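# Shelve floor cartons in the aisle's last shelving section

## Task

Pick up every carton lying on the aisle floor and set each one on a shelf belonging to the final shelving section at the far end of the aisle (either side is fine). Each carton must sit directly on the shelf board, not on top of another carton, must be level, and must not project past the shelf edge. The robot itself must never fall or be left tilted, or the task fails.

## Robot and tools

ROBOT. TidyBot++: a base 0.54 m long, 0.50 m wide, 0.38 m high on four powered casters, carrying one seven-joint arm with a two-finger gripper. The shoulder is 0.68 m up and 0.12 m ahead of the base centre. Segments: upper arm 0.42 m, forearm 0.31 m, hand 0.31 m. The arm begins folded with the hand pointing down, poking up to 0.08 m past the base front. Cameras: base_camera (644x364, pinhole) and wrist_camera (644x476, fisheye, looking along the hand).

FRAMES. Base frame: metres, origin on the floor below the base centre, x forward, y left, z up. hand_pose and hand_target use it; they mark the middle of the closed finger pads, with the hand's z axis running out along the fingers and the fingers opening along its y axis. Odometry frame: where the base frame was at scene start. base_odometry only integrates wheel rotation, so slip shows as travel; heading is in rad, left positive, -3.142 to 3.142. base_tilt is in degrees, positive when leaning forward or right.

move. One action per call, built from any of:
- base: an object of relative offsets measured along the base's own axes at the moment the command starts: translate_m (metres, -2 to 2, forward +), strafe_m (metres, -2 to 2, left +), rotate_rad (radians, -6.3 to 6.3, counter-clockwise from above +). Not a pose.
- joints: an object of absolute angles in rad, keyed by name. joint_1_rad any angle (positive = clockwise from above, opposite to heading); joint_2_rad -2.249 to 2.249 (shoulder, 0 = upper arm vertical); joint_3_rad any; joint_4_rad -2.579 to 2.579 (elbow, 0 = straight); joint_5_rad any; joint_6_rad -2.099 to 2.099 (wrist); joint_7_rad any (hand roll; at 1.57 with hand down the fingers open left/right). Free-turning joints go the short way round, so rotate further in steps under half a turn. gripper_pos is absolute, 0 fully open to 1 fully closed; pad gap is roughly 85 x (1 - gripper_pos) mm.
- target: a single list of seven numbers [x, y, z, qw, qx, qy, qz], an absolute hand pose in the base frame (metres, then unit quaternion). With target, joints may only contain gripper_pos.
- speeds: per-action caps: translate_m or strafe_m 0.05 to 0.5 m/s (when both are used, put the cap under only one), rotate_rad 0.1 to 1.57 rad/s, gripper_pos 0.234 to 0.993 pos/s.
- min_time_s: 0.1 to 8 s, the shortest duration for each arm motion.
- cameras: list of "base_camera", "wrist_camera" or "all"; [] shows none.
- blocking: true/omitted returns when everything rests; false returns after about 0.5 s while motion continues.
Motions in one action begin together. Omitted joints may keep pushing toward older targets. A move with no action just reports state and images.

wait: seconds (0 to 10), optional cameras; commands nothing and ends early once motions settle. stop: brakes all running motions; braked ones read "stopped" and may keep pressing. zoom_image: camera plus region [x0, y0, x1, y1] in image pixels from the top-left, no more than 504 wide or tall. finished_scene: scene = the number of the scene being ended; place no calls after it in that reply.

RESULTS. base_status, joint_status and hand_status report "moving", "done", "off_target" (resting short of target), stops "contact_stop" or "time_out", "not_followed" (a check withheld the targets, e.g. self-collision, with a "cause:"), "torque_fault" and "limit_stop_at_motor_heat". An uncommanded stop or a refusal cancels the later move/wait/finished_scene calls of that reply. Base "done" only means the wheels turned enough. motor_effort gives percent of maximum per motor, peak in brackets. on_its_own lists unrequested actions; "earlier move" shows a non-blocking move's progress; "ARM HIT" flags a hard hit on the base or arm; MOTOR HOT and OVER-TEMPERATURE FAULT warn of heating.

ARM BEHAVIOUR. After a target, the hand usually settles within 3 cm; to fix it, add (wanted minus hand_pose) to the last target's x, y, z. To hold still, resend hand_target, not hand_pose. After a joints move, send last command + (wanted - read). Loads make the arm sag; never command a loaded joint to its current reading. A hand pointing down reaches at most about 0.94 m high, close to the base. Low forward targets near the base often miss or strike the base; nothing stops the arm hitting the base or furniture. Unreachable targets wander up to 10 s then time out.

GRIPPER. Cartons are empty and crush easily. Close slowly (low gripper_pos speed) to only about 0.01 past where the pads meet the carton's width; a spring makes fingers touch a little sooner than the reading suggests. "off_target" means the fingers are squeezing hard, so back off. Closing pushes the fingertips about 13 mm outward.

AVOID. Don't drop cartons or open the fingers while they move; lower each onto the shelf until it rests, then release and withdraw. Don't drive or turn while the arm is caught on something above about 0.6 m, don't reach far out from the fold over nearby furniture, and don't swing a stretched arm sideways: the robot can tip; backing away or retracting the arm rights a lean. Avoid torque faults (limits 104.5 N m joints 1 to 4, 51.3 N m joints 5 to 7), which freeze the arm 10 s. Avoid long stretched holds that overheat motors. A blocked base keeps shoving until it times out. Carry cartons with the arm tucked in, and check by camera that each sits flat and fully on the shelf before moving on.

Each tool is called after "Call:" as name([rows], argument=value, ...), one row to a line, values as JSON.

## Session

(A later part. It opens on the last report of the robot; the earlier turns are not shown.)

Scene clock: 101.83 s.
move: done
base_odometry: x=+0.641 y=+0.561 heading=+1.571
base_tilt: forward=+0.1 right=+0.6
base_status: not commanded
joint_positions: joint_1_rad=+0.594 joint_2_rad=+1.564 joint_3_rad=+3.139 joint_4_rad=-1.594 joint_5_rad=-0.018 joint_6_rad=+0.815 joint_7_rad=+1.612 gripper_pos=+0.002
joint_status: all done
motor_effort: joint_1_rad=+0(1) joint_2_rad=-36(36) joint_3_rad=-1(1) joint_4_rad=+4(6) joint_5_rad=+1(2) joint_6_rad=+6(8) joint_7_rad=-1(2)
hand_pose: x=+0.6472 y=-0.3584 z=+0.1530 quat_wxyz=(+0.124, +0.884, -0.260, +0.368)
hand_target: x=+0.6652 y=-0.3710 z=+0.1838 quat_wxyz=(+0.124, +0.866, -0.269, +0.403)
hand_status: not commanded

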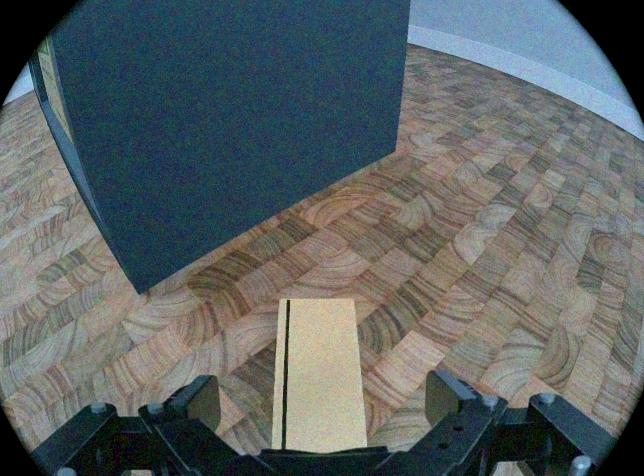

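Call:
move(joints={"joint_1_rad": -0.11}, min_time_s=2)

Call:
move(base={"translate_m": 0.70, "strafe_m": 0.203}, cameras=["all"])

Call:
zoom_image(camera="wrist_camera", region=[180, 180, 480, 476])

Scene clock: 106.80 s.
move: done
base_odometry: x=+0.641 y=+0.561 heading=+1.571
base_tilt: forward=+0.1 right=+0.5
base_status: not commanded
joint_positions: joint_1_rad=-0.103 joint_2_rad=+1.564 joint_3_rad=+3.140 joint_4_rad=-1.594 joint_5_rad=-0.018 joint_6_rad=+0.815 joint_7_rad=+1.612 gripper_pos=+0.002
joint_status: all done
motor_effort: joint_1_rad=+0(3) joint_2_rad=-35(36) joint_3_rad=+0(2) joint_4_rad=+5(5) joint_5_rad=+1(2) joint_6_rad=+7(7) joint_7_rad=-1(2)
hand_pose: x=+0.7541 y=+0.0641 z=+0.1529 quat_wxyz=(-0.009, +0.920, +0.058, +0.389)
hand_target: x=+0.7751 y=+0.0747 z=+0.1838 quat_wxyz=(-0.024, +0.906, +0.049, +0.421)
hand_status: not commanded
pictures: none

Scene clock: 109.57 s.
move: done
base_odometry: x=+0.438 y=+1.261 heading=+1.571
base_tilt: forward=+0.2 right=+0.5
base_status: done
joint_positions: joint_1_rad=-0.103 joint_2_rad=+1.561 joint_3_rad=+3.140 joint_4_rad=-1.600 joint_5_rad=-0.018 joint_6_rad=+0.815 joint_7_rad=+1.612 gripper_pos=+0.002
joint_status: not commanded
motor_effort: joint_1_rad=+0(2) joint_2_rad=-35(37) joint_3_rad=-1(2) joint_4_rad=+4(6) joint_5_rad=+1(2) joint_6_rad=+6(8) joint_7_rad=-2(2)
hand_pose: x=+0.7529 y=+0.0640 z=+0.1539 quat_wxyz=(-0.009, +0.920, +0.058, +0.388)
hand_target: x=+0.7751 y=+0.0747 z=+0.1838 quat_wxyz=(-0.024, +0.906, +0.049, +0.421)
hand_status: not commanded
pictures: base_camera, wrist_camera

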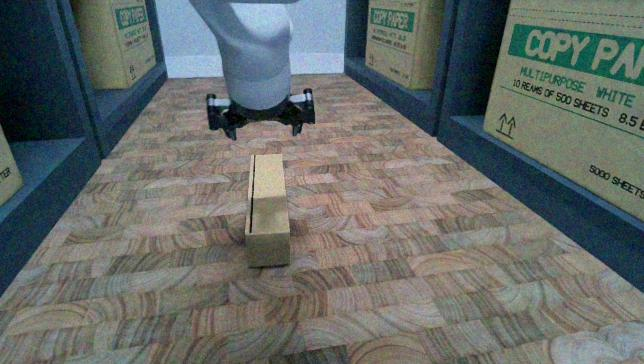

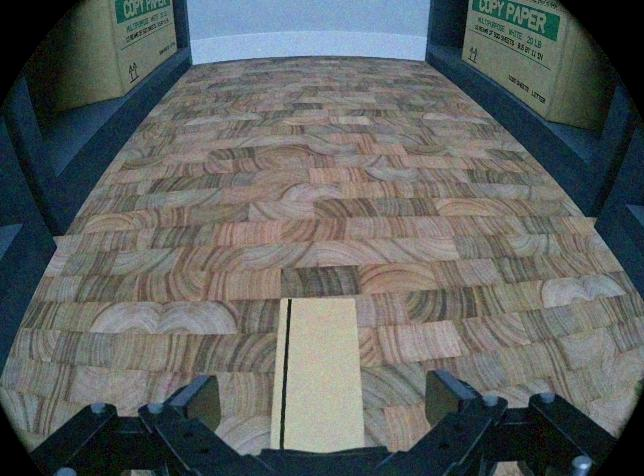

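Scaled by 1.680.

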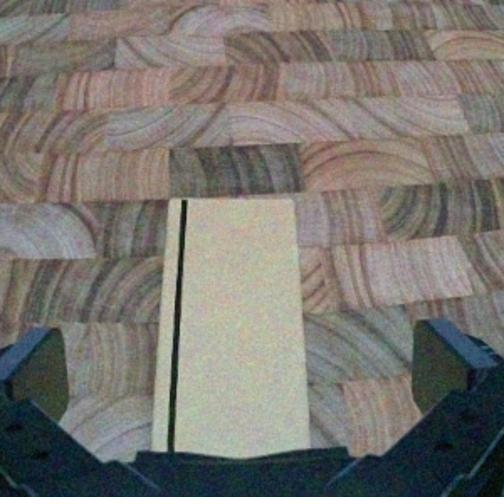

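Call:
move(joints={"joint_2_rad": 1.908, "joint_4_rad": -1.27}, min_time_s=3, cameras=["wrist_camera"])

Call:
move(joints={"gripper_pos": 0.352}, speeds={"gripper_pos": 0.234}, cameras=["all"])

Scene clock: 113.50 s.
move: done
base_odometry: x=+0.438 y=+1.261 heading=+1.571
base_tilt: forward=+0.2 right=+0.5
base_status: not commanded
joint_positions: joint_1_rad=-0.103 joint_2_rad=+1.860 joint_3_rad=+3.140 joint_4_rad=-1.282 joint_5_rad=-0.018 joint_6_rad=+0.815 joint_7_rad=+1.612 gripper_pos=+0.002
joint_status: all done
motor_effort: joint_1_rad=+0(1) joint_2_rad=-34(37) joint_3_rad=-1(1) joint_4_rad=+5(7) joint_5_rad=+2(2) joint_6_rad=+7(8) joint_7_rad=+0(2)
hand_pose: x=+0.7454 y=+0.0630 z=+0.0339 quat_wxyz=(-0.009, +0.916, +0.057, +0.396)
hand_target: x=+0.7297 y=+0.0695 z=+0.0176 quat_wxyz=(-0.023, +0.914, +0.049, +0.401)
hand_status: not commanded

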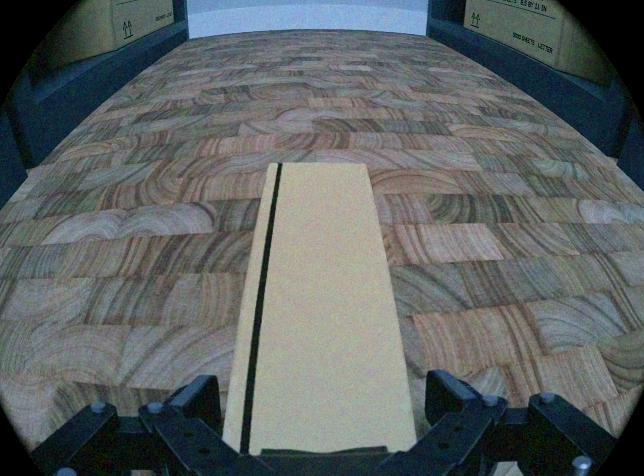

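Scene clock: 116.20 s.
move: done
base_odometry: x=+0.438 y=+1.261 heading=+1.571
base_tilt: forward=+0.2 right=+0.5
base_status: not commanded
joint_positions: joint_1_rad=-0.104 joint_2_rad=+1.860 joint_3_rad=+3.140 joint_4_rad=-1.277 joint_5_rad=-0.018 joint_6_rad=+0.829 joint_7_rad=+1.609 gripper_pos=+0.348
joint_status: all done
motor_effort: joint_1_rad=+0(4) joint_2_rad=-25(34) joint_3_rad=+0(3) joint_4_rad=+5(6) joint_5_rad=+1(3) joint_6_rad=+0(7) joint_7_rad=+0(2)
hand_pose: x=+0.7507 y=+0.0641 z=+0.0381 quat_wxyz=(-0.010, +0.913, +0.056, +0.405)
hand_target: x=+0.7297 y=+0.0695 z=+0.0176 quat_wxyz=(-0.023, +0.914, +0.049, +0.401)
hand_status: not commanded
pictures: base_camera, wrist_camera

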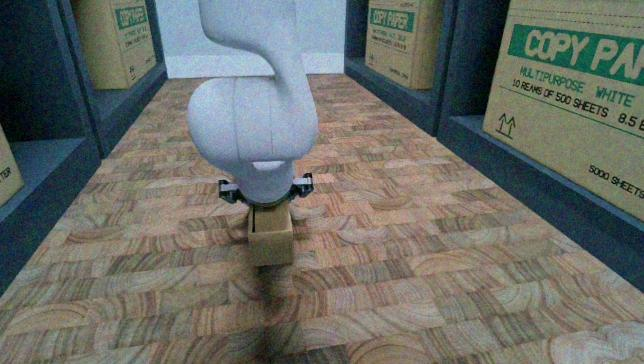

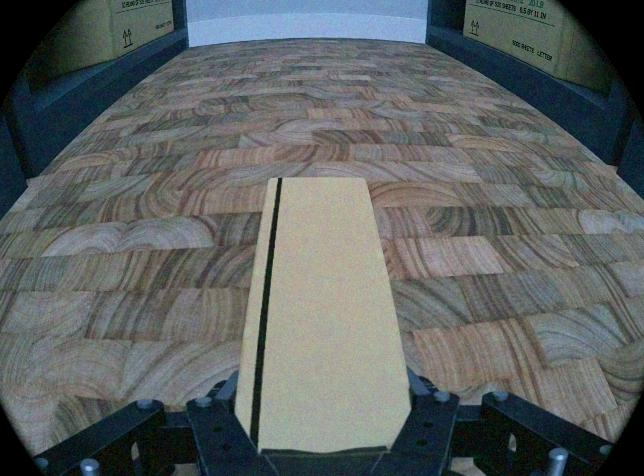

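Call:
zoom_image(camera="base_camera", region=[0, 0, 322, 364])

Call:
zoom_image(camera="base_camera", region=[322, 0, 644, 364])

Scaled by 1.385.

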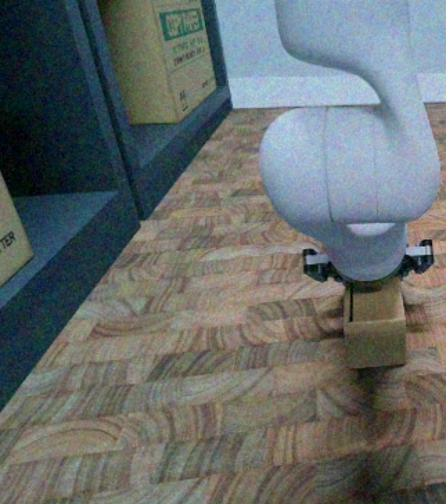

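Scaled by 1.385.

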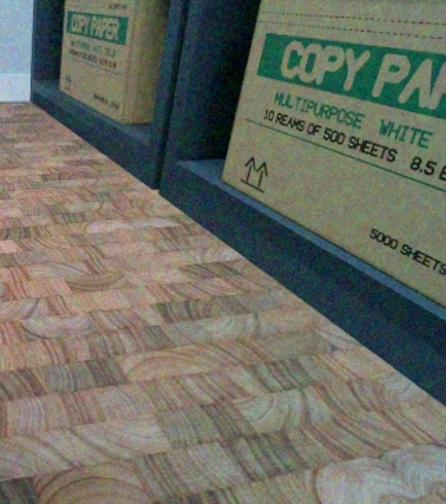

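Call:
move(joints={"joint_2_rad": 1.53, "joint_4_rad": -1.605}, min_time_s=2.5)

Call:
move(base={"rotate_rad": 0.19}, cameras=["all"])

Call:
zoom_image(camera="base_camera", region=[0, 0, 322, 364])

Call:
zoom_image(camera="base_camera", region=[322, 0, 644, 364])

Scene clock: 126.60 s.
move: done
base_odometry: x=+0.438 y=+1.261 heading=+1.571
base_tilt: forward=+0.2 right=+0.5
base_status: not commanded
joint_positions: joint_1_rad=-0.104 joint_2_rad=+1.569 joint_3_rad=+3.140 joint_4_rad=-1.595 joint_5_rad=-0.018 joint_6_rad=+0.829 joint_7_rad=+1.609 gripper_pos=+0.348
joint_status: all done
motor_effort: joint_1_rad=+0(1) joint_2_rad=-36(36) joint_3_rad=+0(2) joint_4_rad=+4(7) joint_5_rad=+1(2) joint_6_rad=+7(8) joint_7_rad=-1(2)
hand_pose: x=+0.7546 y=+0.0647 z=+0.1533 quat_wxyz=(-0.010, +0.918, +0.057, +0.393)
hand_target: x=+0.7751 y=+0.0747 z=+0.1838 quat_wxyz=(-0.024, +0.906, +0.049, +0.421)
hand_status: not commanded
pictures: none

Scene clock: 127.90 s.
move: done
base_odometry: x=+0.438 y=+1.261 heading=+1.761
base_tilt: forward=+0.1 right=+0.5
base_status: done
joint_positions: joint_1_rad=-0.115 joint_2_rad=+1.568 joint_3_rad=+3.137 joint_4_rad=-1.595 joint_5_rad=-0.018 joint_6_rad=+0.829 joint_7_rad=+1.609 gripper_pos=+0.348
joint_status: not commanded
motor_effort: joint_1_rad=+0(6) joint_2_rad=-36(36) joint_3_rad=-1(3) joint_4_rad=+5(6) joint_5_rad=+0(2) joint_6_rad=+7(8) joint_7_rad=+0(1)
hand_pose: x=+0.7538 y=+0.0730 z=+0.1534 quat_wxyz=(-0.014, +0.918, +0.061, +0.393)
hand_target: x=+0.7751 y=+0.0747 z=+0.1838 quat_wxyz=(-0.024, +0.906, +0.049, +0.421)
hand_status: not commanded
pictures: base_camera, wrist_camera

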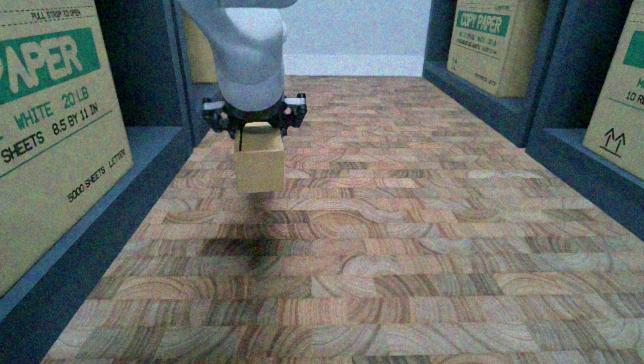

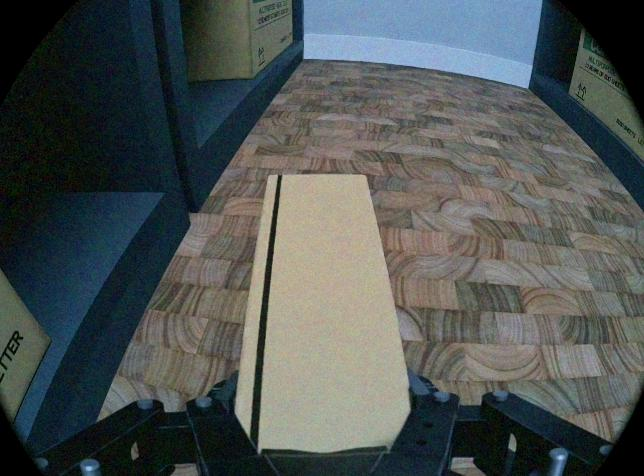

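Scaled by 1.385.

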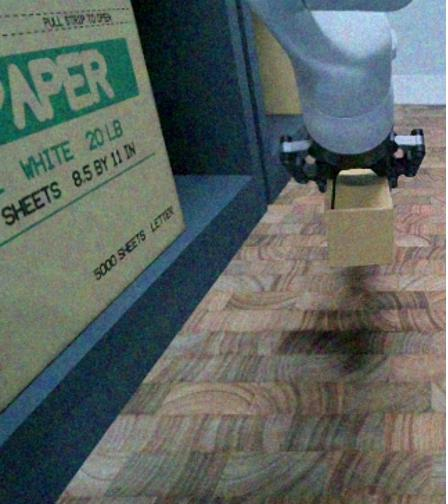

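Scaled by 1.385.

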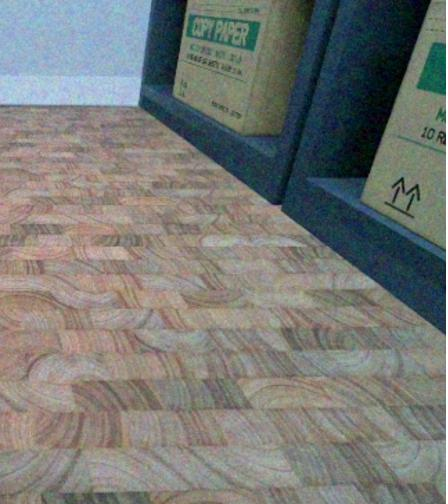

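Call:
move(base={"strafe_m": -0.045, "rotate_rad": 0.02}, joints={"joint_1_rad": 0.0, "joint_2_rad": -0.45, "joint_4_rad": -2.515, "joint_6_rad": -0.25}, min_time_s=4, cameras=["all"])

Call:
zoom_image(camera="wrist_camera", region=[150, 0, 490, 476])

Scene clock: 138.13 s.
move: done
base_odometry: x=+0.483 y=+1.270 heading=+1.782
base_tilt: forward=+0.2 right=+0.6
base_status: done
joint_positions: joint_1_rad=-0.019 joint_2_rad=-0.429 joint_3_rad=+3.141 joint_4_rad=-2.497 joint_5_rad=-0.018 joint_6_rad=-0.174 joint_7_rad=+1.609 gripper_pos=+0.348
joint_status: all done
motor_effort: joint_1_rad=+0(5) joint_2_rad=-3(39) joint_3_rad=+0(3) joint_4_rad=+19(20) joint_5_rad=+1(2) joint_6_rad=+8(9) joint_7_rad=-1(2)
hand_pose: x=+0.4639 y=+0.0093 z=+0.7210 quat_wxyz=(-0.001, +0.900, +0.019, +0.435)
hand_target: x=+0.4417 y=+0.0018 z=+0.7007 quat_wxyz=(+0.000, +0.916, +0.000, +0.402)
hand_status: not commanded
pictures: base_camera, wrist_camera

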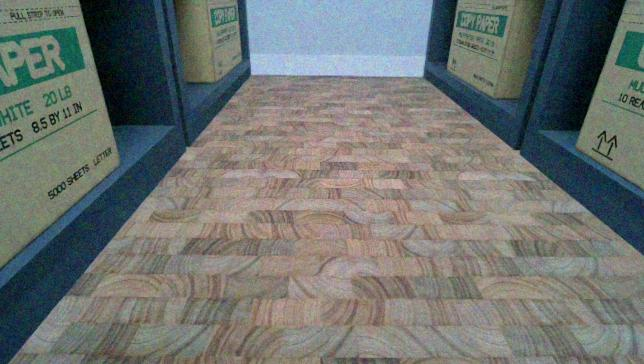

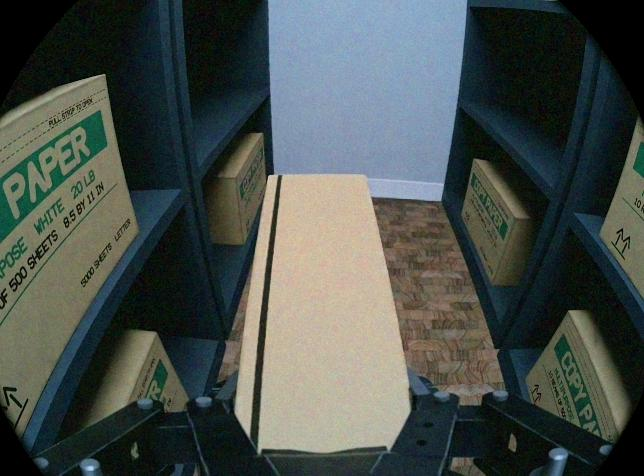

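Scaled by 1.059.

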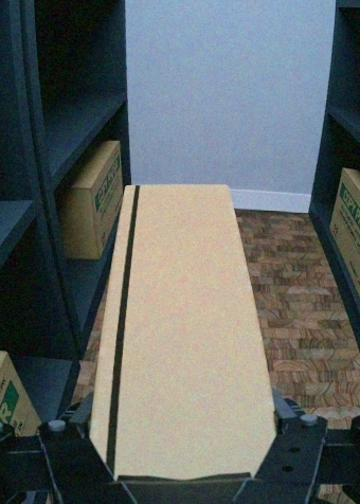

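Call:
zoom_image(camera="wrist_camera", region=[424, 0, 644, 360])

Call:
zoom_image(camera="wrist_camera", region=[100, 0, 320, 360])

Scaled by 1.400.

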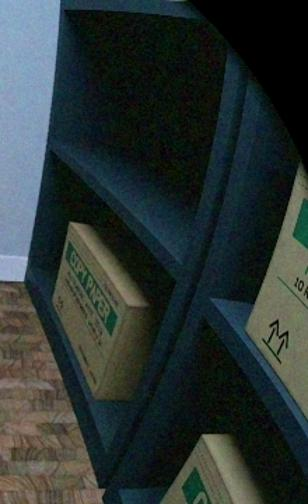

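Scaled by 1.400.

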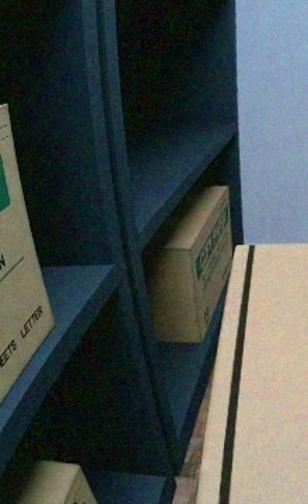

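Call:
move(base={"translate_m": 1.16, "strafe_m": -0.025, "rotate_rad": -0.02}, speeds={"translate_m": 0.4}, joints={"joint_6_rad": -0.33}, min_time_s=1, cameras=["all"])

Scene clock: 150.47 s.
move: done
base_odometry: x=+0.264 y=+2.409 heading=+1.762
base_tilt: forward=+0.2 right=+0.6
base_status: done
joint_positions: joint_1_rad=-0.016 joint_2_rad=-0.434 joint_3_rad=+3.140 joint_4_rad=-2.499 joint_5_rad=-0.018 joint_6_rad=-0.258 joint_7_rad=+1.609 gripper_pos=+0.348
joint_status: all done
motor_effort: joint_1_rad=+0(1) joint_2_rad=-3(5) joint_3_rad=+1(1) joint_4_rad=+17(19) joint_5_rad=+2(2) joint_6_rad=+7(9) joint_7_rad=-1(2)
hand_pose: x=+0.4460 y=+0.0085 z=+0.7018 quat_wxyz=(-0.001, +0.917, +0.018, +0.398)
hand_target: x=+0.4241 y=+0.0018 z=+0.6831 quat_wxyz=(+0.000, +0.931, +0.000, +0.365)
hand_status: not commanded
pictures: base_camera, wrist_camera

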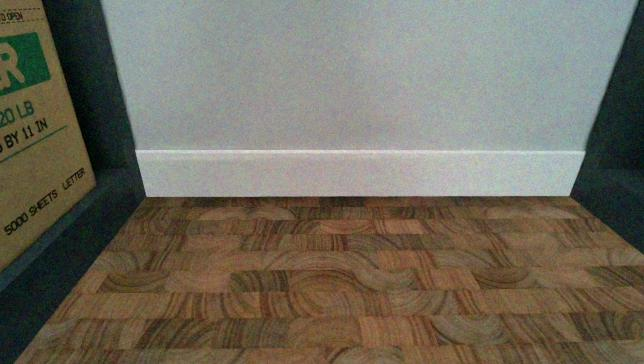

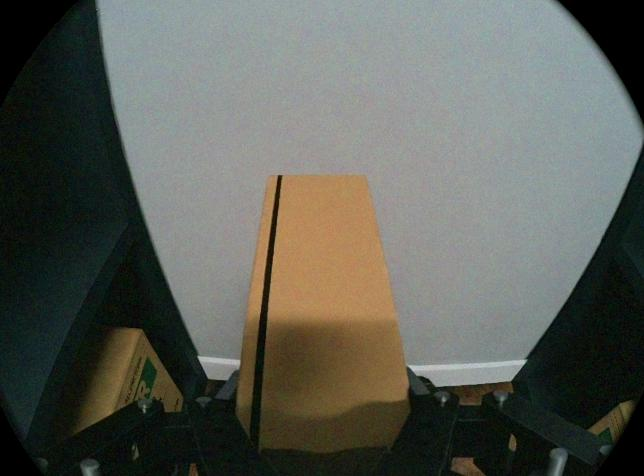

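Call:
move(joints={"joint_1_rad": 1.575}, min_time_s=4, cameras=["all"])

Scene clock: 156.87 s.
move: done
base_odometry: x=+0.264 y=+2.409 heading=+1.762
base_tilt: forward=+0.1 right=+0.5
base_status: not commanded
joint_positions: joint_1_rad=+1.557 joint_2_rad=-0.434 joint_3_rad=+3.140 joint_4_rad=-2.499 joint_5_rad=-0.018 joint_6_rad=-0.258 joint_7_rad=+1.609 gripper_pos=+0.348
joint_status: all done
motor_effort: joint_1_rad=+0(1) joint_2_rad=-3(3) joint_3_rad=+1(1) joint_4_rad=+18(19) joint_5_rad=+1(2) joint_6_rad=+8(8) joint_7_rad=-1(1)
hand_pose: x=+0.1266 y=-0.3271 z=+0.7018 quat_wxyz=(+0.281, +0.661, -0.636, +0.282)
hand_target: x=+0.1195 y=-0.3051 z=+0.6831 quat_wxyz=(+0.258, +0.657, -0.659, +0.257)
hand_status: not commanded
pictures: base_camera, wrist_camera

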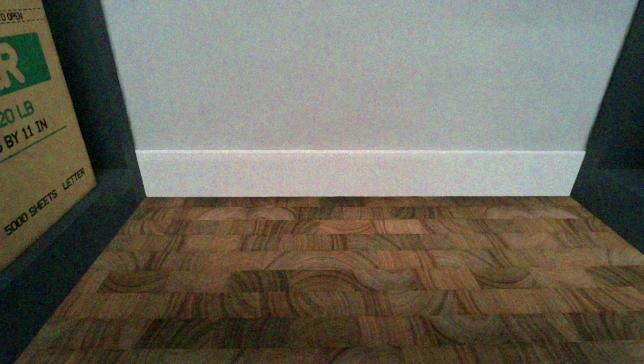

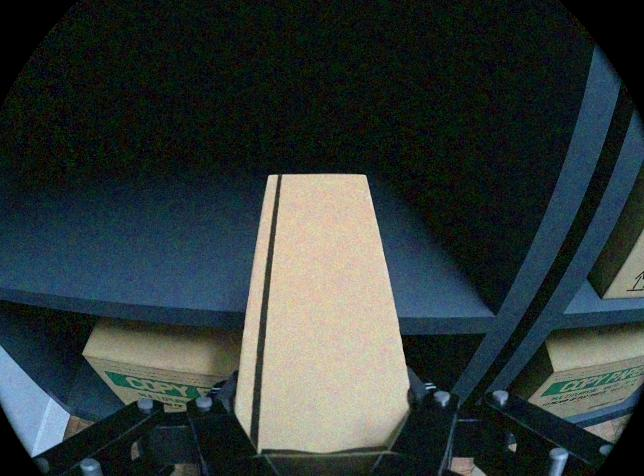

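Call:
move(base={"translate_m": 0.27}, speeds={"translate_m": 0.25})

Call:
move(joints={"joint_2_rad": 0.16, "joint_4_rad": -2.427, "joint_6_rad": 0.33}, min_time_s=3, cameras=["all"])

Call:
zoom_image(camera="wrist_camera", region=[70, 100, 570, 476])

Scene clock: 161.57 s.
move: done
base_odometry: x=+0.213 y=+2.675 heading=+1.761
base_tilt: forward=+0.2 right=+0.5
base_status: done
joint_positions: joint_1_rad=+1.558 joint_2_rad=-0.434 joint_3_rad=+3.141 joint_4_rad=-2.499 joint_5_rad=-0.018 joint_6_rad=-0.258 joint_7_rad=+1.609 gripper_pos=+0.348
joint_status: not commanded
motor_effort: joint_1_rad=+0(1) joint_2_rad=-2(3) joint_3_rad=+1(2) joint_4_rad=+18(19) joint_5_rad=+0(2) joint_6_rad=+7(8) joint_7_rad=-1(1)
hand_pose: x=+0.1264 y=-0.3271 z=+0.7018 quat_wxyz=(+0.281, +0.661, -0.637, +0.282)
hand_target: x=+0.1195 y=-0.3051 z=+0.6831 quat_wxyz=(+0.258, +0.657, -0.659, +0.257)
hand_status: not commanded
pictures: none

Scene clock: 164.87 s.
move: done
base_odometry: x=+0.213 y=+2.675 heading=+1.761
base_tilt: forward=+0.2 right=+0.5
base_status: not commanded
joint_positions: joint_1_rad=+1.558 joint_2_rad=+0.133 joint_3_rad=+3.141 joint_4_rad=-2.444 joint_5_rad=-0.018 joint_6_rad=+0.228 joint_7_rad=+1.609 gripper_pos=+0.348
joint_status: all done
motor_effort: joint_1_rad=+0(1) joint_2_rad=-16(17) joint_3_rad=+0(1) joint_4_rad=+14(19) joint_5_rad=+1(2) joint_6_rad=+7(8) joint_7_rad=-1(1)
hand_pose: x=+0.1253 y=-0.4457 z=+0.6147 quat_wxyz=(+0.275, +0.663, -0.642, +0.271)
hand_target: x=+0.1191 y=-0.4734 z=+0.6327 quat_wxyz=(+0.303, +0.638, -0.640, +0.302)
hand_status: not commanded
pictures: base_camera, wrist_camera

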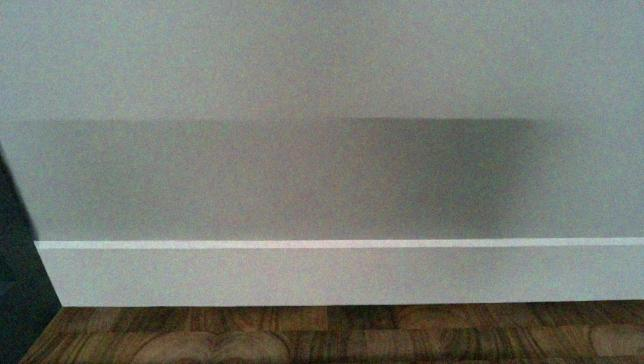

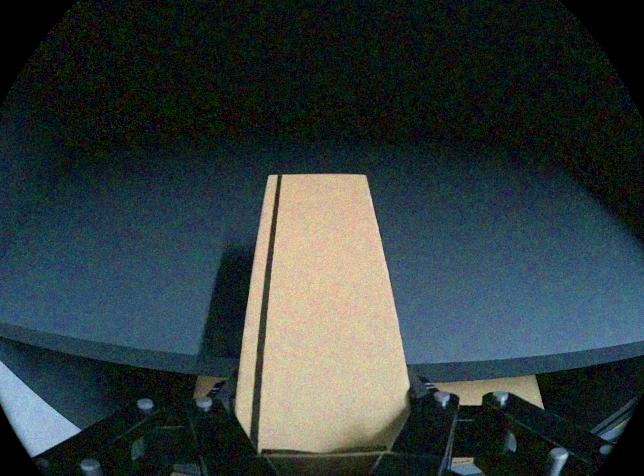

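Scaled by 1.008.

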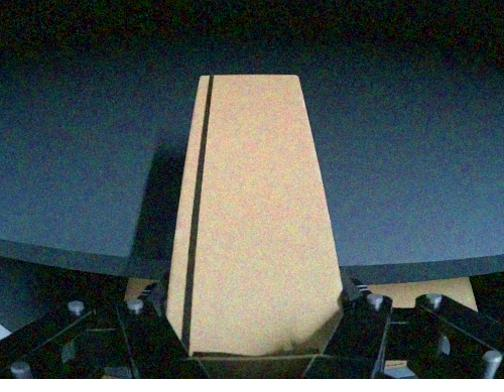

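Call:
move(joints={"joint_2_rad": 0.64, "joint_4_rad": -1.723, "joint_6_rad": -0.04}, min_time_s=3, cameras=["wrist_camera"])

Scene clock: 171.43 s.
move: done
base_odometry: x=+0.213 y=+2.675 heading=+1.761
base_tilt: forward=+0.1 right=+0.6
base_status: not commanded
joint_positions: joint_1_rad=+1.558 joint_2_rad=+0.598 joint_3_rad=+3.141 joint_4_rad=-1.739 joint_5_rad=-0.018 joint_6_rad=+0.035 joint_7_rad=+1.609 gripper_pos=+0.348
joint_status: all done
motor_effort: joint_1_rad=+1(1) joint_2_rad=-33(34) joint_3_rad=+0(1) joint_4_rad=+15(17) joint_5_rad=+1(2) joint_6_rad=+7(9) joint_7_rad=-1(2)
hand_pose: x=+0.1298 y=-0.6950 z=+0.6035 quat_wxyz=(+0.289, +0.656, -0.635, +0.287)
hand_target: x=+0.1185 y=-0.6816 z=+0.5653 quat_wxyz=(+0.255, +0.658, -0.661, +0.255)
hand_status: not commanded

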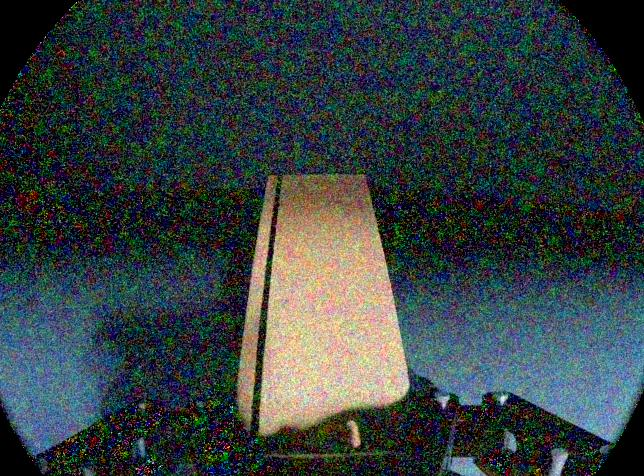

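Call:
move(joints={"joint_2_rad": 0.743, "joint_4_rad": -1.792, "joint_6_rad": 0.262}, min_time_s=3, cameras=["wrist_camera"])

Scene clock: 176.40 s.
move: done
base_odometry: x=+0.213 y=+2.675 heading=+1.761
base_tilt: forward=+0.2 right=+0.6
base_status: not commanded
joint_positions: joint_1_rad=+1.558 joint_2_rad=+0.664 joint_3_rad=+3.141 joint_4_rad=-1.762 joint_5_rad=-0.018 joint_6_rad=+0.170 joint_7_rad=+1.609 gripper_pos=+0.348
joint_status: all done
motor_effort: joint_1_rad=+0(1) joint_2_rad=-28(34) joint_3_rad=+0(1) joint_4_rad=+12(17) joint_5_rad=+1(2) joint_6_rad=+6(8) joint_7_rad=+0(2)
hand_pose: x=+0.1292 y=-0.7064 z=+0.5787 quat_wxyz=(+0.305, +0.649, -0.629, +0.301)
hand_target: x=+0.1184 y=-0.7015 z=+0.5324 quat_wxyz=(+0.298, +0.640, -0.643, +0.298)
hand_status: not commanded

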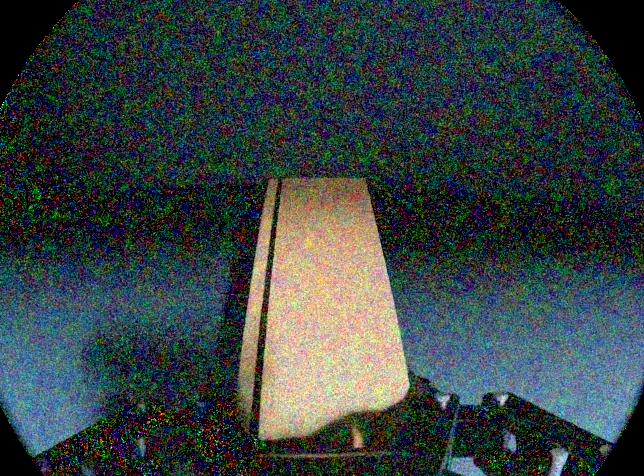

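Call:
move(joints={"joint_2_rad": 0.700, "joint_4_rad": -1.712, "joint_6_rad": 0.012}, min_time_s=2, cameras=["wrist_camera"])

Scene clock: 180.43 s.
move: done
base_odometry: x=+0.213 y=+2.675 heading=+1.761
base_tilt: forward=+0.1 right=+0.6
base_status: not commanded
joint_positions: joint_1_rad=+1.558 joint_2_rad=+0.664 joint_3_rad=+3.141 joint_4_rad=-1.726 joint_5_rad=-0.018 joint_6_rad=+0.089 joint_7_rad=+1.609 gripper_pos=+0.348
joint_status: all done
motor_effort: joint_1_rad=+0(1) joint_2_rad=-33(33) joint_3_rad=-1(1) joint_4_rad=+14(15) joint_5_rad=+1(2) joint_6_rad=+7(8) joint_7_rad=-1(2)
hand_pose: x=+0.1296 y=-0.7059 z=+0.5758 quat_wxyz=(+0.290, +0.656, -0.635, +0.287)
hand_target: x=+0.1185 y=-0.6908 z=+0.5398 quat_wxyz=(+0.256, +0.658, -0.660, +0.256)
hand_status: not commanded

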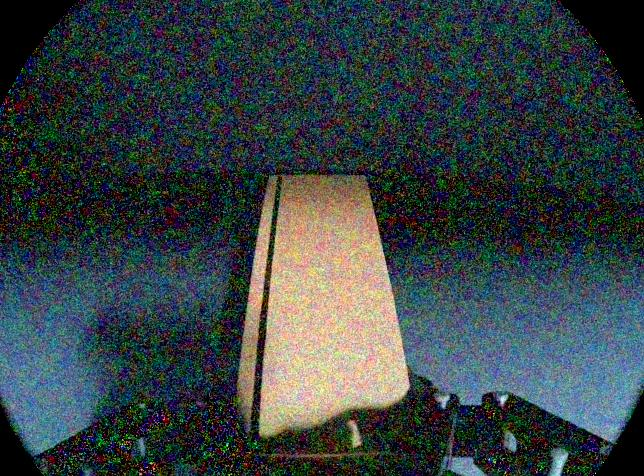

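Call:
move(joints={"joint_2_rad": 0.714}, min_time_s=1, cameras=[])

Call:
move(joints={"joint_2_rad": 0.722}, min_time_s=1, cameras=["wrist_camera"])

Scene clock: 182.63 s.
move: done
base_odometry: x=+0.213 y=+2.675 heading=+1.761
base_tilt: forward=+0.2 right=+0.5
base_status: not commanded
joint_positions: joint_1_rad=+1.558 joint_2_rad=+0.664 joint_3_rad=+3.141 joint_4_rad=-1.726 joint_5_rad=-0.018 joint_6_rad=+0.089 joint_7_rad=+1.609 gripper_pos=+0.348
joint_status: all done
motor_effort: joint_1_rad=+0(1) joint_2_rad=-33(34) joint_3_rad=+0(1) joint_4_rad=+15(16) joint_5_rad=+2(2) joint_6_rad=+7(7) joint_7_rad=-1(2)
hand_pose: x=+0.1296 y=-0.7059 z=+0.5758 quat_wxyz=(+0.290, +0.656, -0.635, +0.287)
hand_target: x=+0.1185 y=-0.6888 z=+0.5301 quat_wxyz=(+0.252, +0.659, -0.662, +0.252)
hand_status: not commanded

Scene clock: 183.93 s.
move: done
base_odometry: x=+0.213 y=+2.675 heading=+1.761
base_tilt: forward=+0.1 right=+0.6
base_status: not commanded
joint_positions: joint_1_rad=+1.558 joint_2_rad=+0.665 joint_3_rad=+3.141 joint_4_rad=-1.725 joint_5_rad=-0.018 joint_6_rad=+0.089 joint_7_rad=+1.609 gripper_pos=+0.348
joint_status: all done
motor_effort: joint_1_rad=+0(0) joint_2_rad=-33(34) joint_3_rad=-1(1) joint_4_rad=+15(15) joint_5_rad=+1(1) joint_6_rad=+7(7) joint_7_rad=-1(1)
hand_pose: x=+0.1296 y=-0.7060 z=+0.5756 quat_wxyz=(+0.290, +0.656, -0.635, +0.287)
hand_target: x=+0.1185 y=-0.6876 z=+0.5246 quat_wxyz=(+0.249, +0.660, -0.663, +0.249)
hand_status: not commanded

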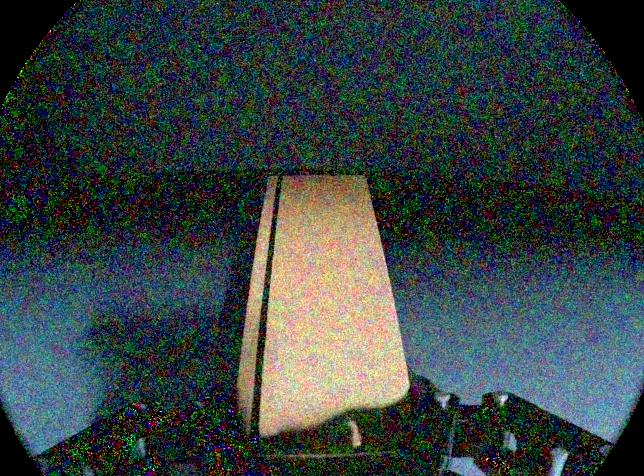

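Call:
move(joints={"joint_2_rad": 0.735}, min_time_s=1, cameras=[])

Call:
move(joints={"joint_2_rad": 0.745}, min_time_s=1, cameras=["wrist_camera"])

Scene clock: 185.77 s.
move: done
base_odometry: x=+0.213 y=+2.675 heading=+1.761
base_tilt: forward=+0.1 right=+0.6
base_status: not commanded
joint_positions: joint_1_rad=+1.558 joint_2_rad=+0.668 joint_3_rad=+3.141 joint_4_rad=-1.722 joint_5_rad=-0.018 joint_6_rad=+0.089 joint_7_rad=+1.609 gripper_pos=+0.348
joint_status: all done
motor_effort: joint_1_rad=+0(1) joint_2_rad=-31(33) joint_3_rad=-1(1) joint_4_rad=+13(15) joint_5_rad=+1(1) joint_6_rad=+7(8) joint_7_rad=-1(2)
hand_pose: x=+0.1296 y=-0.7068 z=+0.5746 quat_wxyz=(+0.290, +0.656, -0.635, +0.287)
hand_target: x=+0.1185 y=-0.6855 z=+0.5157 quat_wxyz=(+0.245, +0.662, -0.665, +0.245)
hand_status: not commanded

Scene clock: 187.03 s.
move: done
base_odometry: x=+0.213 y=+2.675 heading=+1.761
base_tilt: forward=+0.1 right=+0.6
base_status: not commanded
joint_positions: joint_1_rad=+1.558 joint_2_rad=+0.671 joint_3_rad=+3.141 joint_4_rad=-1.719 joint_5_rad=-0.018 joint_6_rad=+0.089 joint_7_rad=+1.609 gripper_pos=+0.348
joint_status: all done
motor_effort: joint_1_rad=+0(0) joint_2_rad=-29(31) joint_3_rad=-1(1) joint_4_rad=+13(15) joint_5_rad=+1(1) joint_6_rad=+7(7) joint_7_rad=+0(2)
hand_pose: x=+0.1296 y=-0.7080 z=+0.5742 quat_wxyz=(+0.290, +0.656, -0.635, +0.287)
hand_target: x=+0.1185 y=-0.6838 z=+0.5088 quat_wxyz=(+0.241, +0.663, -0.666, +0.241)
hand_status: not commanded

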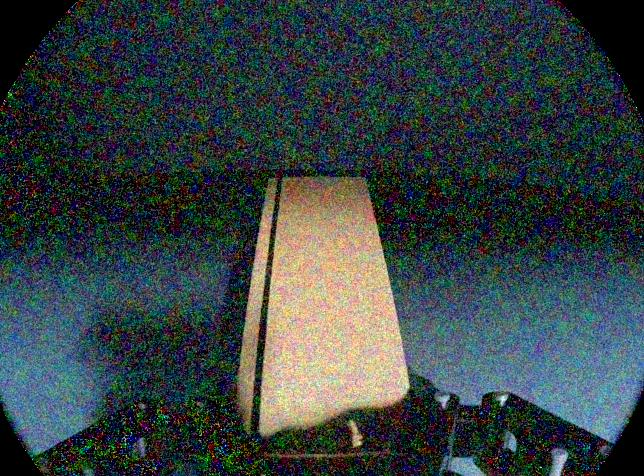

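Call:
move(joints={"joint_2_rad": 0.715}, min_time_s=0.5, cameras=[])

Call:
move(joints={"gripper_pos": 0.0}, speeds={"gripper_pos": 0.3}, cameras=["wrist_camera"])

Scene clock: 188.73 s.
move: done
base_odometry: x=+0.213 y=+2.675 heading=+1.761
base_tilt: forward=+0.2 right=+0.5
base_status: not commanded
joint_positions: joint_1_rad=+1.558 joint_2_rad=+0.671 joint_3_rad=+3.141 joint_4_rad=-1.719 joint_5_rad=-0.018 joint_6_rad=+0.089 joint_7_rad=+1.609 gripper_pos=+0.348
joint_status: all done
motor_effort: joint_1_rad=+0(0) joint_2_rad=-29(30) joint_3_rad=-1(1) joint_4_rad=+14(14) joint_5_rad=+1(2) joint_6_rad=+6(7) joint_7_rad=-1(2)
hand_pose: x=+0.1296 y=-0.7080 z=+0.5742 quat_wxyz=(+0.290, +0.656, -0.635, +0.287)
hand_target: x=+0.1185 y=-0.6886 z=+0.5294 quat_wxyz=(+0.251, +0.660, -0.662, +0.251)
hand_status: not commanded

Scene clock: 190.50 s.
move: done
base_odometry: x=+0.213 y=+2.675 heading=+1.761
base_tilt: forward=+0.1 right=+0.6
base_status: not commanded
joint_positions: joint_1_rad=+1.558 joint_2_rad=+0.671 joint_3_rad=+3.141 joint_4_rad=-1.718 joint_5_rad=-0.018 joint_6_rad=+0.085 joint_7_rad=+1.609 gripper_pos=+0.002
joint_status: all done
motor_effort: joint_1_rad=+0(1) joint_2_rad=-34(34) joint_3_rad=+0(1) joint_4_rad=+15(15) joint_5_rad=+1(2) joint_6_rad=+7(7) joint_7_rad=+0(1)
hand_pose: x=+0.1295 y=-0.7079 z=+0.5738 quat_wxyz=(+0.289, +0.656, -0.635, +0.287)
hand_target: x=+0.1185 y=-0.6886 z=+0.5294 quat_wxyz=(+0.251, +0.660, -0.662, +0.251)
hand_status: not commanded

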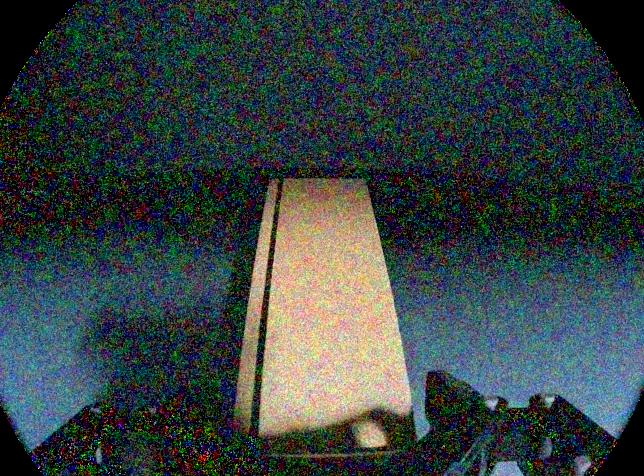

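Call:
move(joints={"joint_2_rad": 0.345, "joint_4_rad": -1.915, "joint_6_rad": -0.10}, min_time_s=2, cameras=["wrist_camera"])

Call:
move(joints={"joint_2_rad": -0.45, "joint_4_rad": -2.515, "joint_6_rad": -0.33}, min_time_s=2, cameras=["wrist_camera"])

Scene clock: 194.17 s.
move: done
base_odometry: x=+0.213 y=+2.675 heading=+1.761
base_tilt: forward=+0.1 right=+0.6
base_status: not commanded
joint_positions: joint_1_rad=+1.558 joint_2_rad=+0.375 joint_3_rad=+3.141 joint_4_rad=-1.896 joint_5_rad=-0.018 joint_6_rad=-0.025 joint_7_rad=+1.609 gripper_pos=+0.002
joint_status: all done
motor_effort: joint_1_rad=+0(0) joint_2_rad=-27(34) joint_3_rad=+0(1) joint_4_rad=+16(17) joint_5_rad=+2(2) joint_6_rad=+8(8) joint_7_rad=-1(2)
hand_pose: x=+0.1290 y=-0.6274 z=+0.6642 quat_wxyz=(+0.291, +0.656, -0.634, +0.289)
hand_target: x=+0.1187 y=-0.6042 z=+0.6569 quat_wxyz=(+0.269, +0.653, -0.655, +0.269)
hand_status: not commanded

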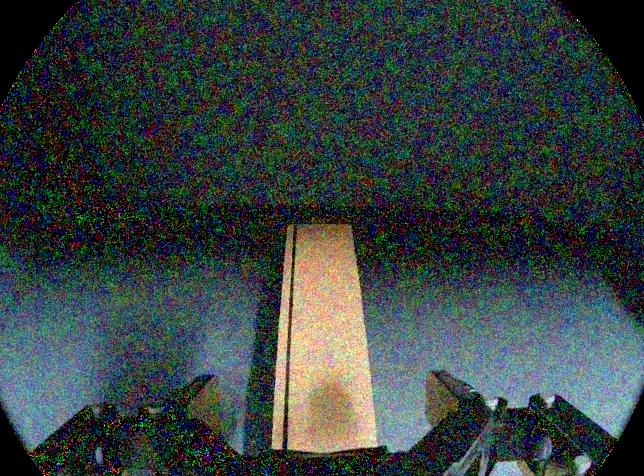

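Scene clock: 196.47 s.
move: done
base_odometry: x=+0.213 y=+2.675 heading=+1.761
base_tilt: forward=+0.1 right=+0.5
base_status: not commanded
joint_positions: joint_1_rad=+1.558 joint_2_rad=-0.431 joint_3_rad=+3.141 joint_4_rad=-2.496 joint_5_rad=-0.018 joint_6_rad=-0.254 joint_7_rad=+1.609 gripper_pos=+0.002
joint_status: all done
motor_effort: joint_1_rad=+0(0) joint_2_rad=-2(28) joint_3_rad=+0(1) joint_4_rad=+18(20) joint_5_rad=+1(2) joint_6_rad=+7(8) joint_7_rad=-1(2)
hand_pose: x=+0.1263 y=-0.3291 z=+0.7033 quat_wxyz=(+0.282, +0.660, -0.636, +0.283)
hand_target: x=+0.1195 y=-0.3051 z=+0.6831 quat_wxyz=(+0.258, +0.657, -0.659, +0.257)
hand_status: not commanded

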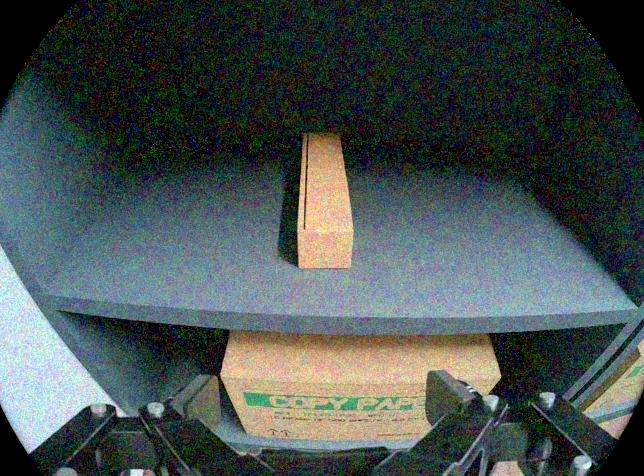

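Call:
move(base={"translate_m": -1.4, "strafe_m": -0.03}, joints={"joint_1_rad": 0.79}, min_time_s=2)

Call:
move(base={"translate_m": -0.76, "strafe_m": -0.016}, cameras=["all"])

Scene clock: 202.13 s.
move: done
base_odometry: x=+0.508 y=+1.306 heading=+1.762
base_tilt: forward=+0.1 right=+0.6
base_status: done
joint_positions: joint_1_rad=+0.808 joint_2_rad=-0.435 joint_3_rad=+3.140 joint_4_rad=-2.497 joint_5_rad=-0.018 joint_6_rad=-0.257 joint_7_rad=+1.609 gripper_pos=+0.002
joint_status: all done
motor_effort: joint_1_rad=+0(1) joint_2_rad=-2(4) joint_3_rad=+1(2) joint_4_rad=+18(19) joint_5_rad=+1(2) joint_6_rad=+7(8) joint_7_rad=+0(2)
hand_pose: x=+0.3481 y=-0.2348 z=+0.7032 quat_wxyz=(+0.159, +0.847, -0.350, +0.367)
hand_target: x=+0.3350 y=-0.2155 z=+0.6831 quat_wxyz=(+0.140, +0.860, -0.358, +0.337)
hand_status: not commanded
pictures: none

Scene clock: 205.00 s.
move: done
base_odometry: x=+0.668 y=+0.562 heading=+1.762
base_tilt: forward=+0.2 right=+0.5
base_status: done
joint_positions: joint_1_rad=+0.807 joint_2_rad=-0.436 joint_3_rad=+3.140 joint_4_rad=-2.498 joint_5_rad=-0.018 joint_6_rad=-0.258 joint_7_rad=+1.609 gripper_pos=+0.002
joint_status: not commanded
motor_effort: joint_1_rad=+0(1) joint_2_rad=-2(4) joint_3_rad=+1(2) joint_4_rad=+18(19) joint_5_rad=+1(2) joint_6_rad=+7(8) joint_7_rad=-1(2)
hand_pose: x=+0.3479 y=-0.2344 z=+0.7032 quat_wxyz=(+0.159, +0.847, -0.350, +0.367)
hand_target: x=+0.3350 y=-0.2155 z=+0.6831 quat_wxyz=(+0.140, +0.860, -0.358, +0.337)
hand_status: not commanded
pictures: base_camera, wrist_camera

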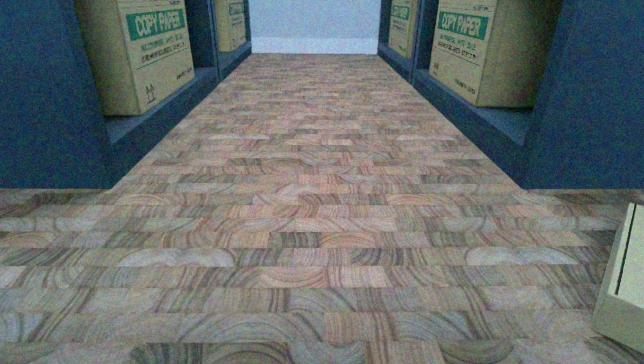

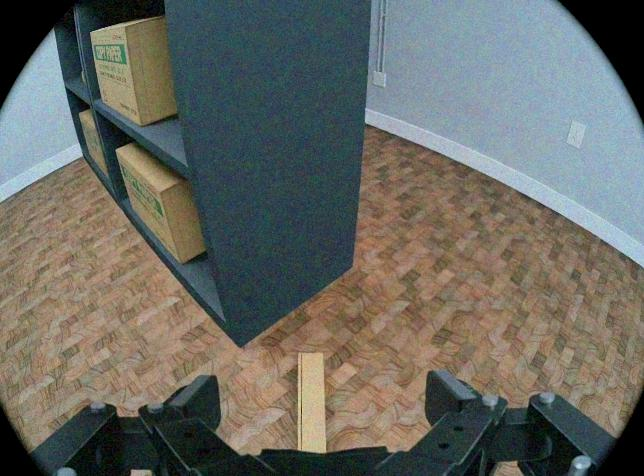

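Call:
move(joints={"joint_2_rad": 1.61, "joint_4_rad": -1.59, "joint_6_rad": 0.91}, min_time_s=3.5, cameras=["all"])

Call:
zoom_image(camera="wrist_camera", region=[180, 180, 480, 476])

Scene clock: 209.73 s.
move: done
base_odometry: x=+0.668 y=+0.562 heading=+1.762
base_tilt: forward=+0.2 right=+0.6
base_status: not commanded
joint_positions: joint_1_rad=+0.807 joint_2_rad=+1.566 joint_3_rad=+3.140 joint_4_rad=-1.603 joint_5_rad=-0.018 joint_6_rad=+0.812 joint_7_rad=+1.609 gripper_pos=+0.002
joint_status: all done
motor_effort: joint_1_rad=+0(1) joint_2_rad=-35(39) joint_3_rad=+0(1) joint_4_rad=+4(18) joint_5_rad=+1(2) joint_6_rad=+7(8) joint_7_rad=-1(2)
hand_pose: x=+0.5543 y=-0.4577 z=+0.1490 quat_wxyz=(+0.159, +0.853, -0.355, +0.347)
hand_target: x=+0.5684 y=-0.4505 z=+0.1464 quat_wxyz=(+0.158, +0.840, -0.351, +0.382)
hand_status: not commanded
pictures: base_camera, wrist_camera

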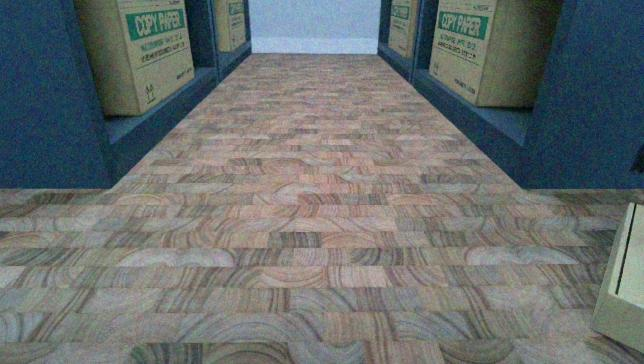

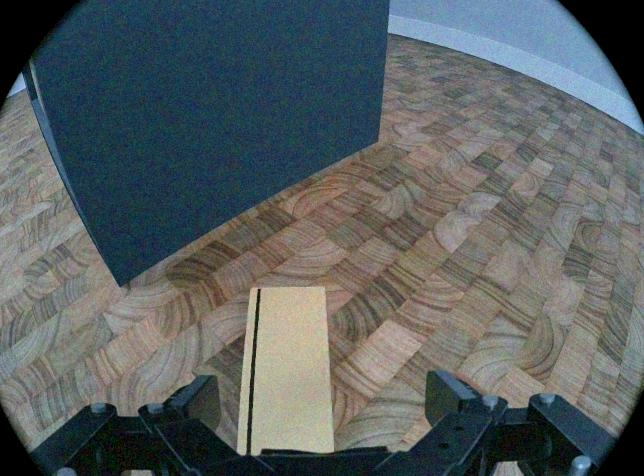

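Scaled by 1.680.

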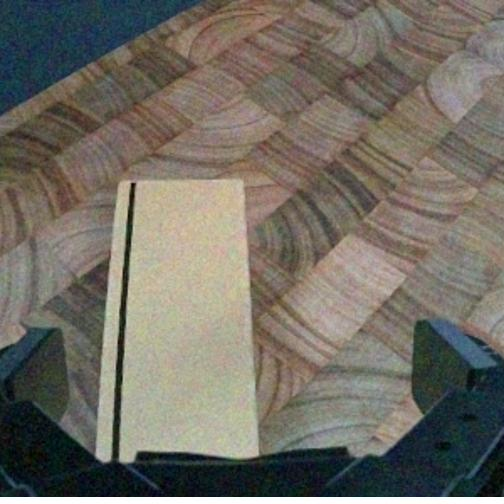

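Call:
move(base={"translate_m": 0.0174, "strafe_m": 0.0165}, cameras=[])

Call:
move(joints={"joint_2_rad": 1.885, "joint_4_rad": -1.273}, min_time_s=3, cameras=["wrist_camera"])

Scene clock: 212.20 s.
move: done
base_odometry: x=+0.648 y=+0.576 heading=+1.762
base_tilt: forward=+0.2 right=+0.6
base_status: done
joint_positions: joint_1_rad=+0.788 joint_2_rad=+1.566 joint_3_rad=+3.138 joint_4_rad=-1.603 joint_5_rad=-0.018 joint_6_rad=+0.814 joint_7_rad=+1.609 gripper_pos=+0.002
joint_status: not commanded
motor_effort: joint_1_rad=+0(3) joint_2_rad=-35(36) joint_3_rad=-1(2) joint_4_rad=+5(5) joint_5_rad=+1(2) joint_6_rad=+7(7) joint_7_rad=-2(2)
hand_pose: x=+0.5645 y=-0.4490 z=+0.1497 quat_wxyz=(+0.156, +0.856, -0.347, +0.350)
hand_target: x=+0.5684 y=-0.4505 z=+0.1464 quat_wxyz=(+0.158, +0.840, -0.351, +0.382)
hand_status: not commanded

Scene clock: 215.50 s.
move: done
base_odometry: x=+0.648 y=+0.576 heading=+1.762
base_tilt: forward=+0.1 right=+0.5
base_status: not commanded
joint_positions: joint_1_rad=+0.788 joint_2_rad=+1.816 joint_3_rad=+3.138 joint_4_rad=-1.283 joint_5_rad=-0.018 joint_6_rad=+0.834 joint_7_rad=+1.609 gripper_pos=+0.002
joint_status: all done
motor_effort: joint_1_rad=+0(1) joint_2_rad=-32(37) joint_3_rad=-1(2) joint_4_rad=+5(6) joint_5_rad=+1(2) joint_6_rad=+5(8) joint_7_rad=-2(2)
hand_pose: x=+0.5839 y=-0.4692 z=+0.0663 quat_wxyz=(+0.172, +0.839, -0.341, +0.387)
hand_target: x=+0.5692 y=-0.4515 z=+0.0424 quat_wxyz=(+0.166, +0.832, -0.348, +0.399)
hand_status: not commanded

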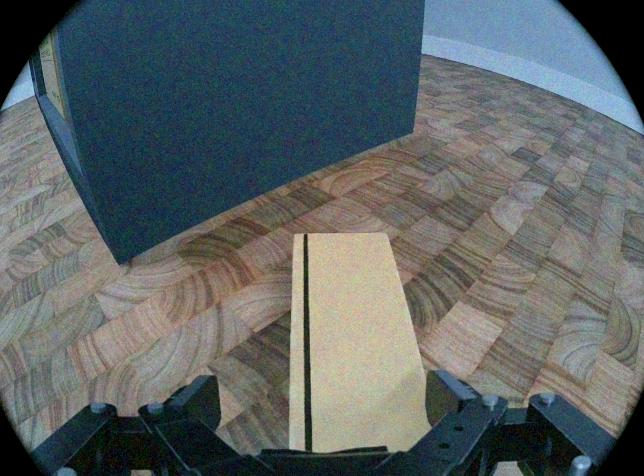

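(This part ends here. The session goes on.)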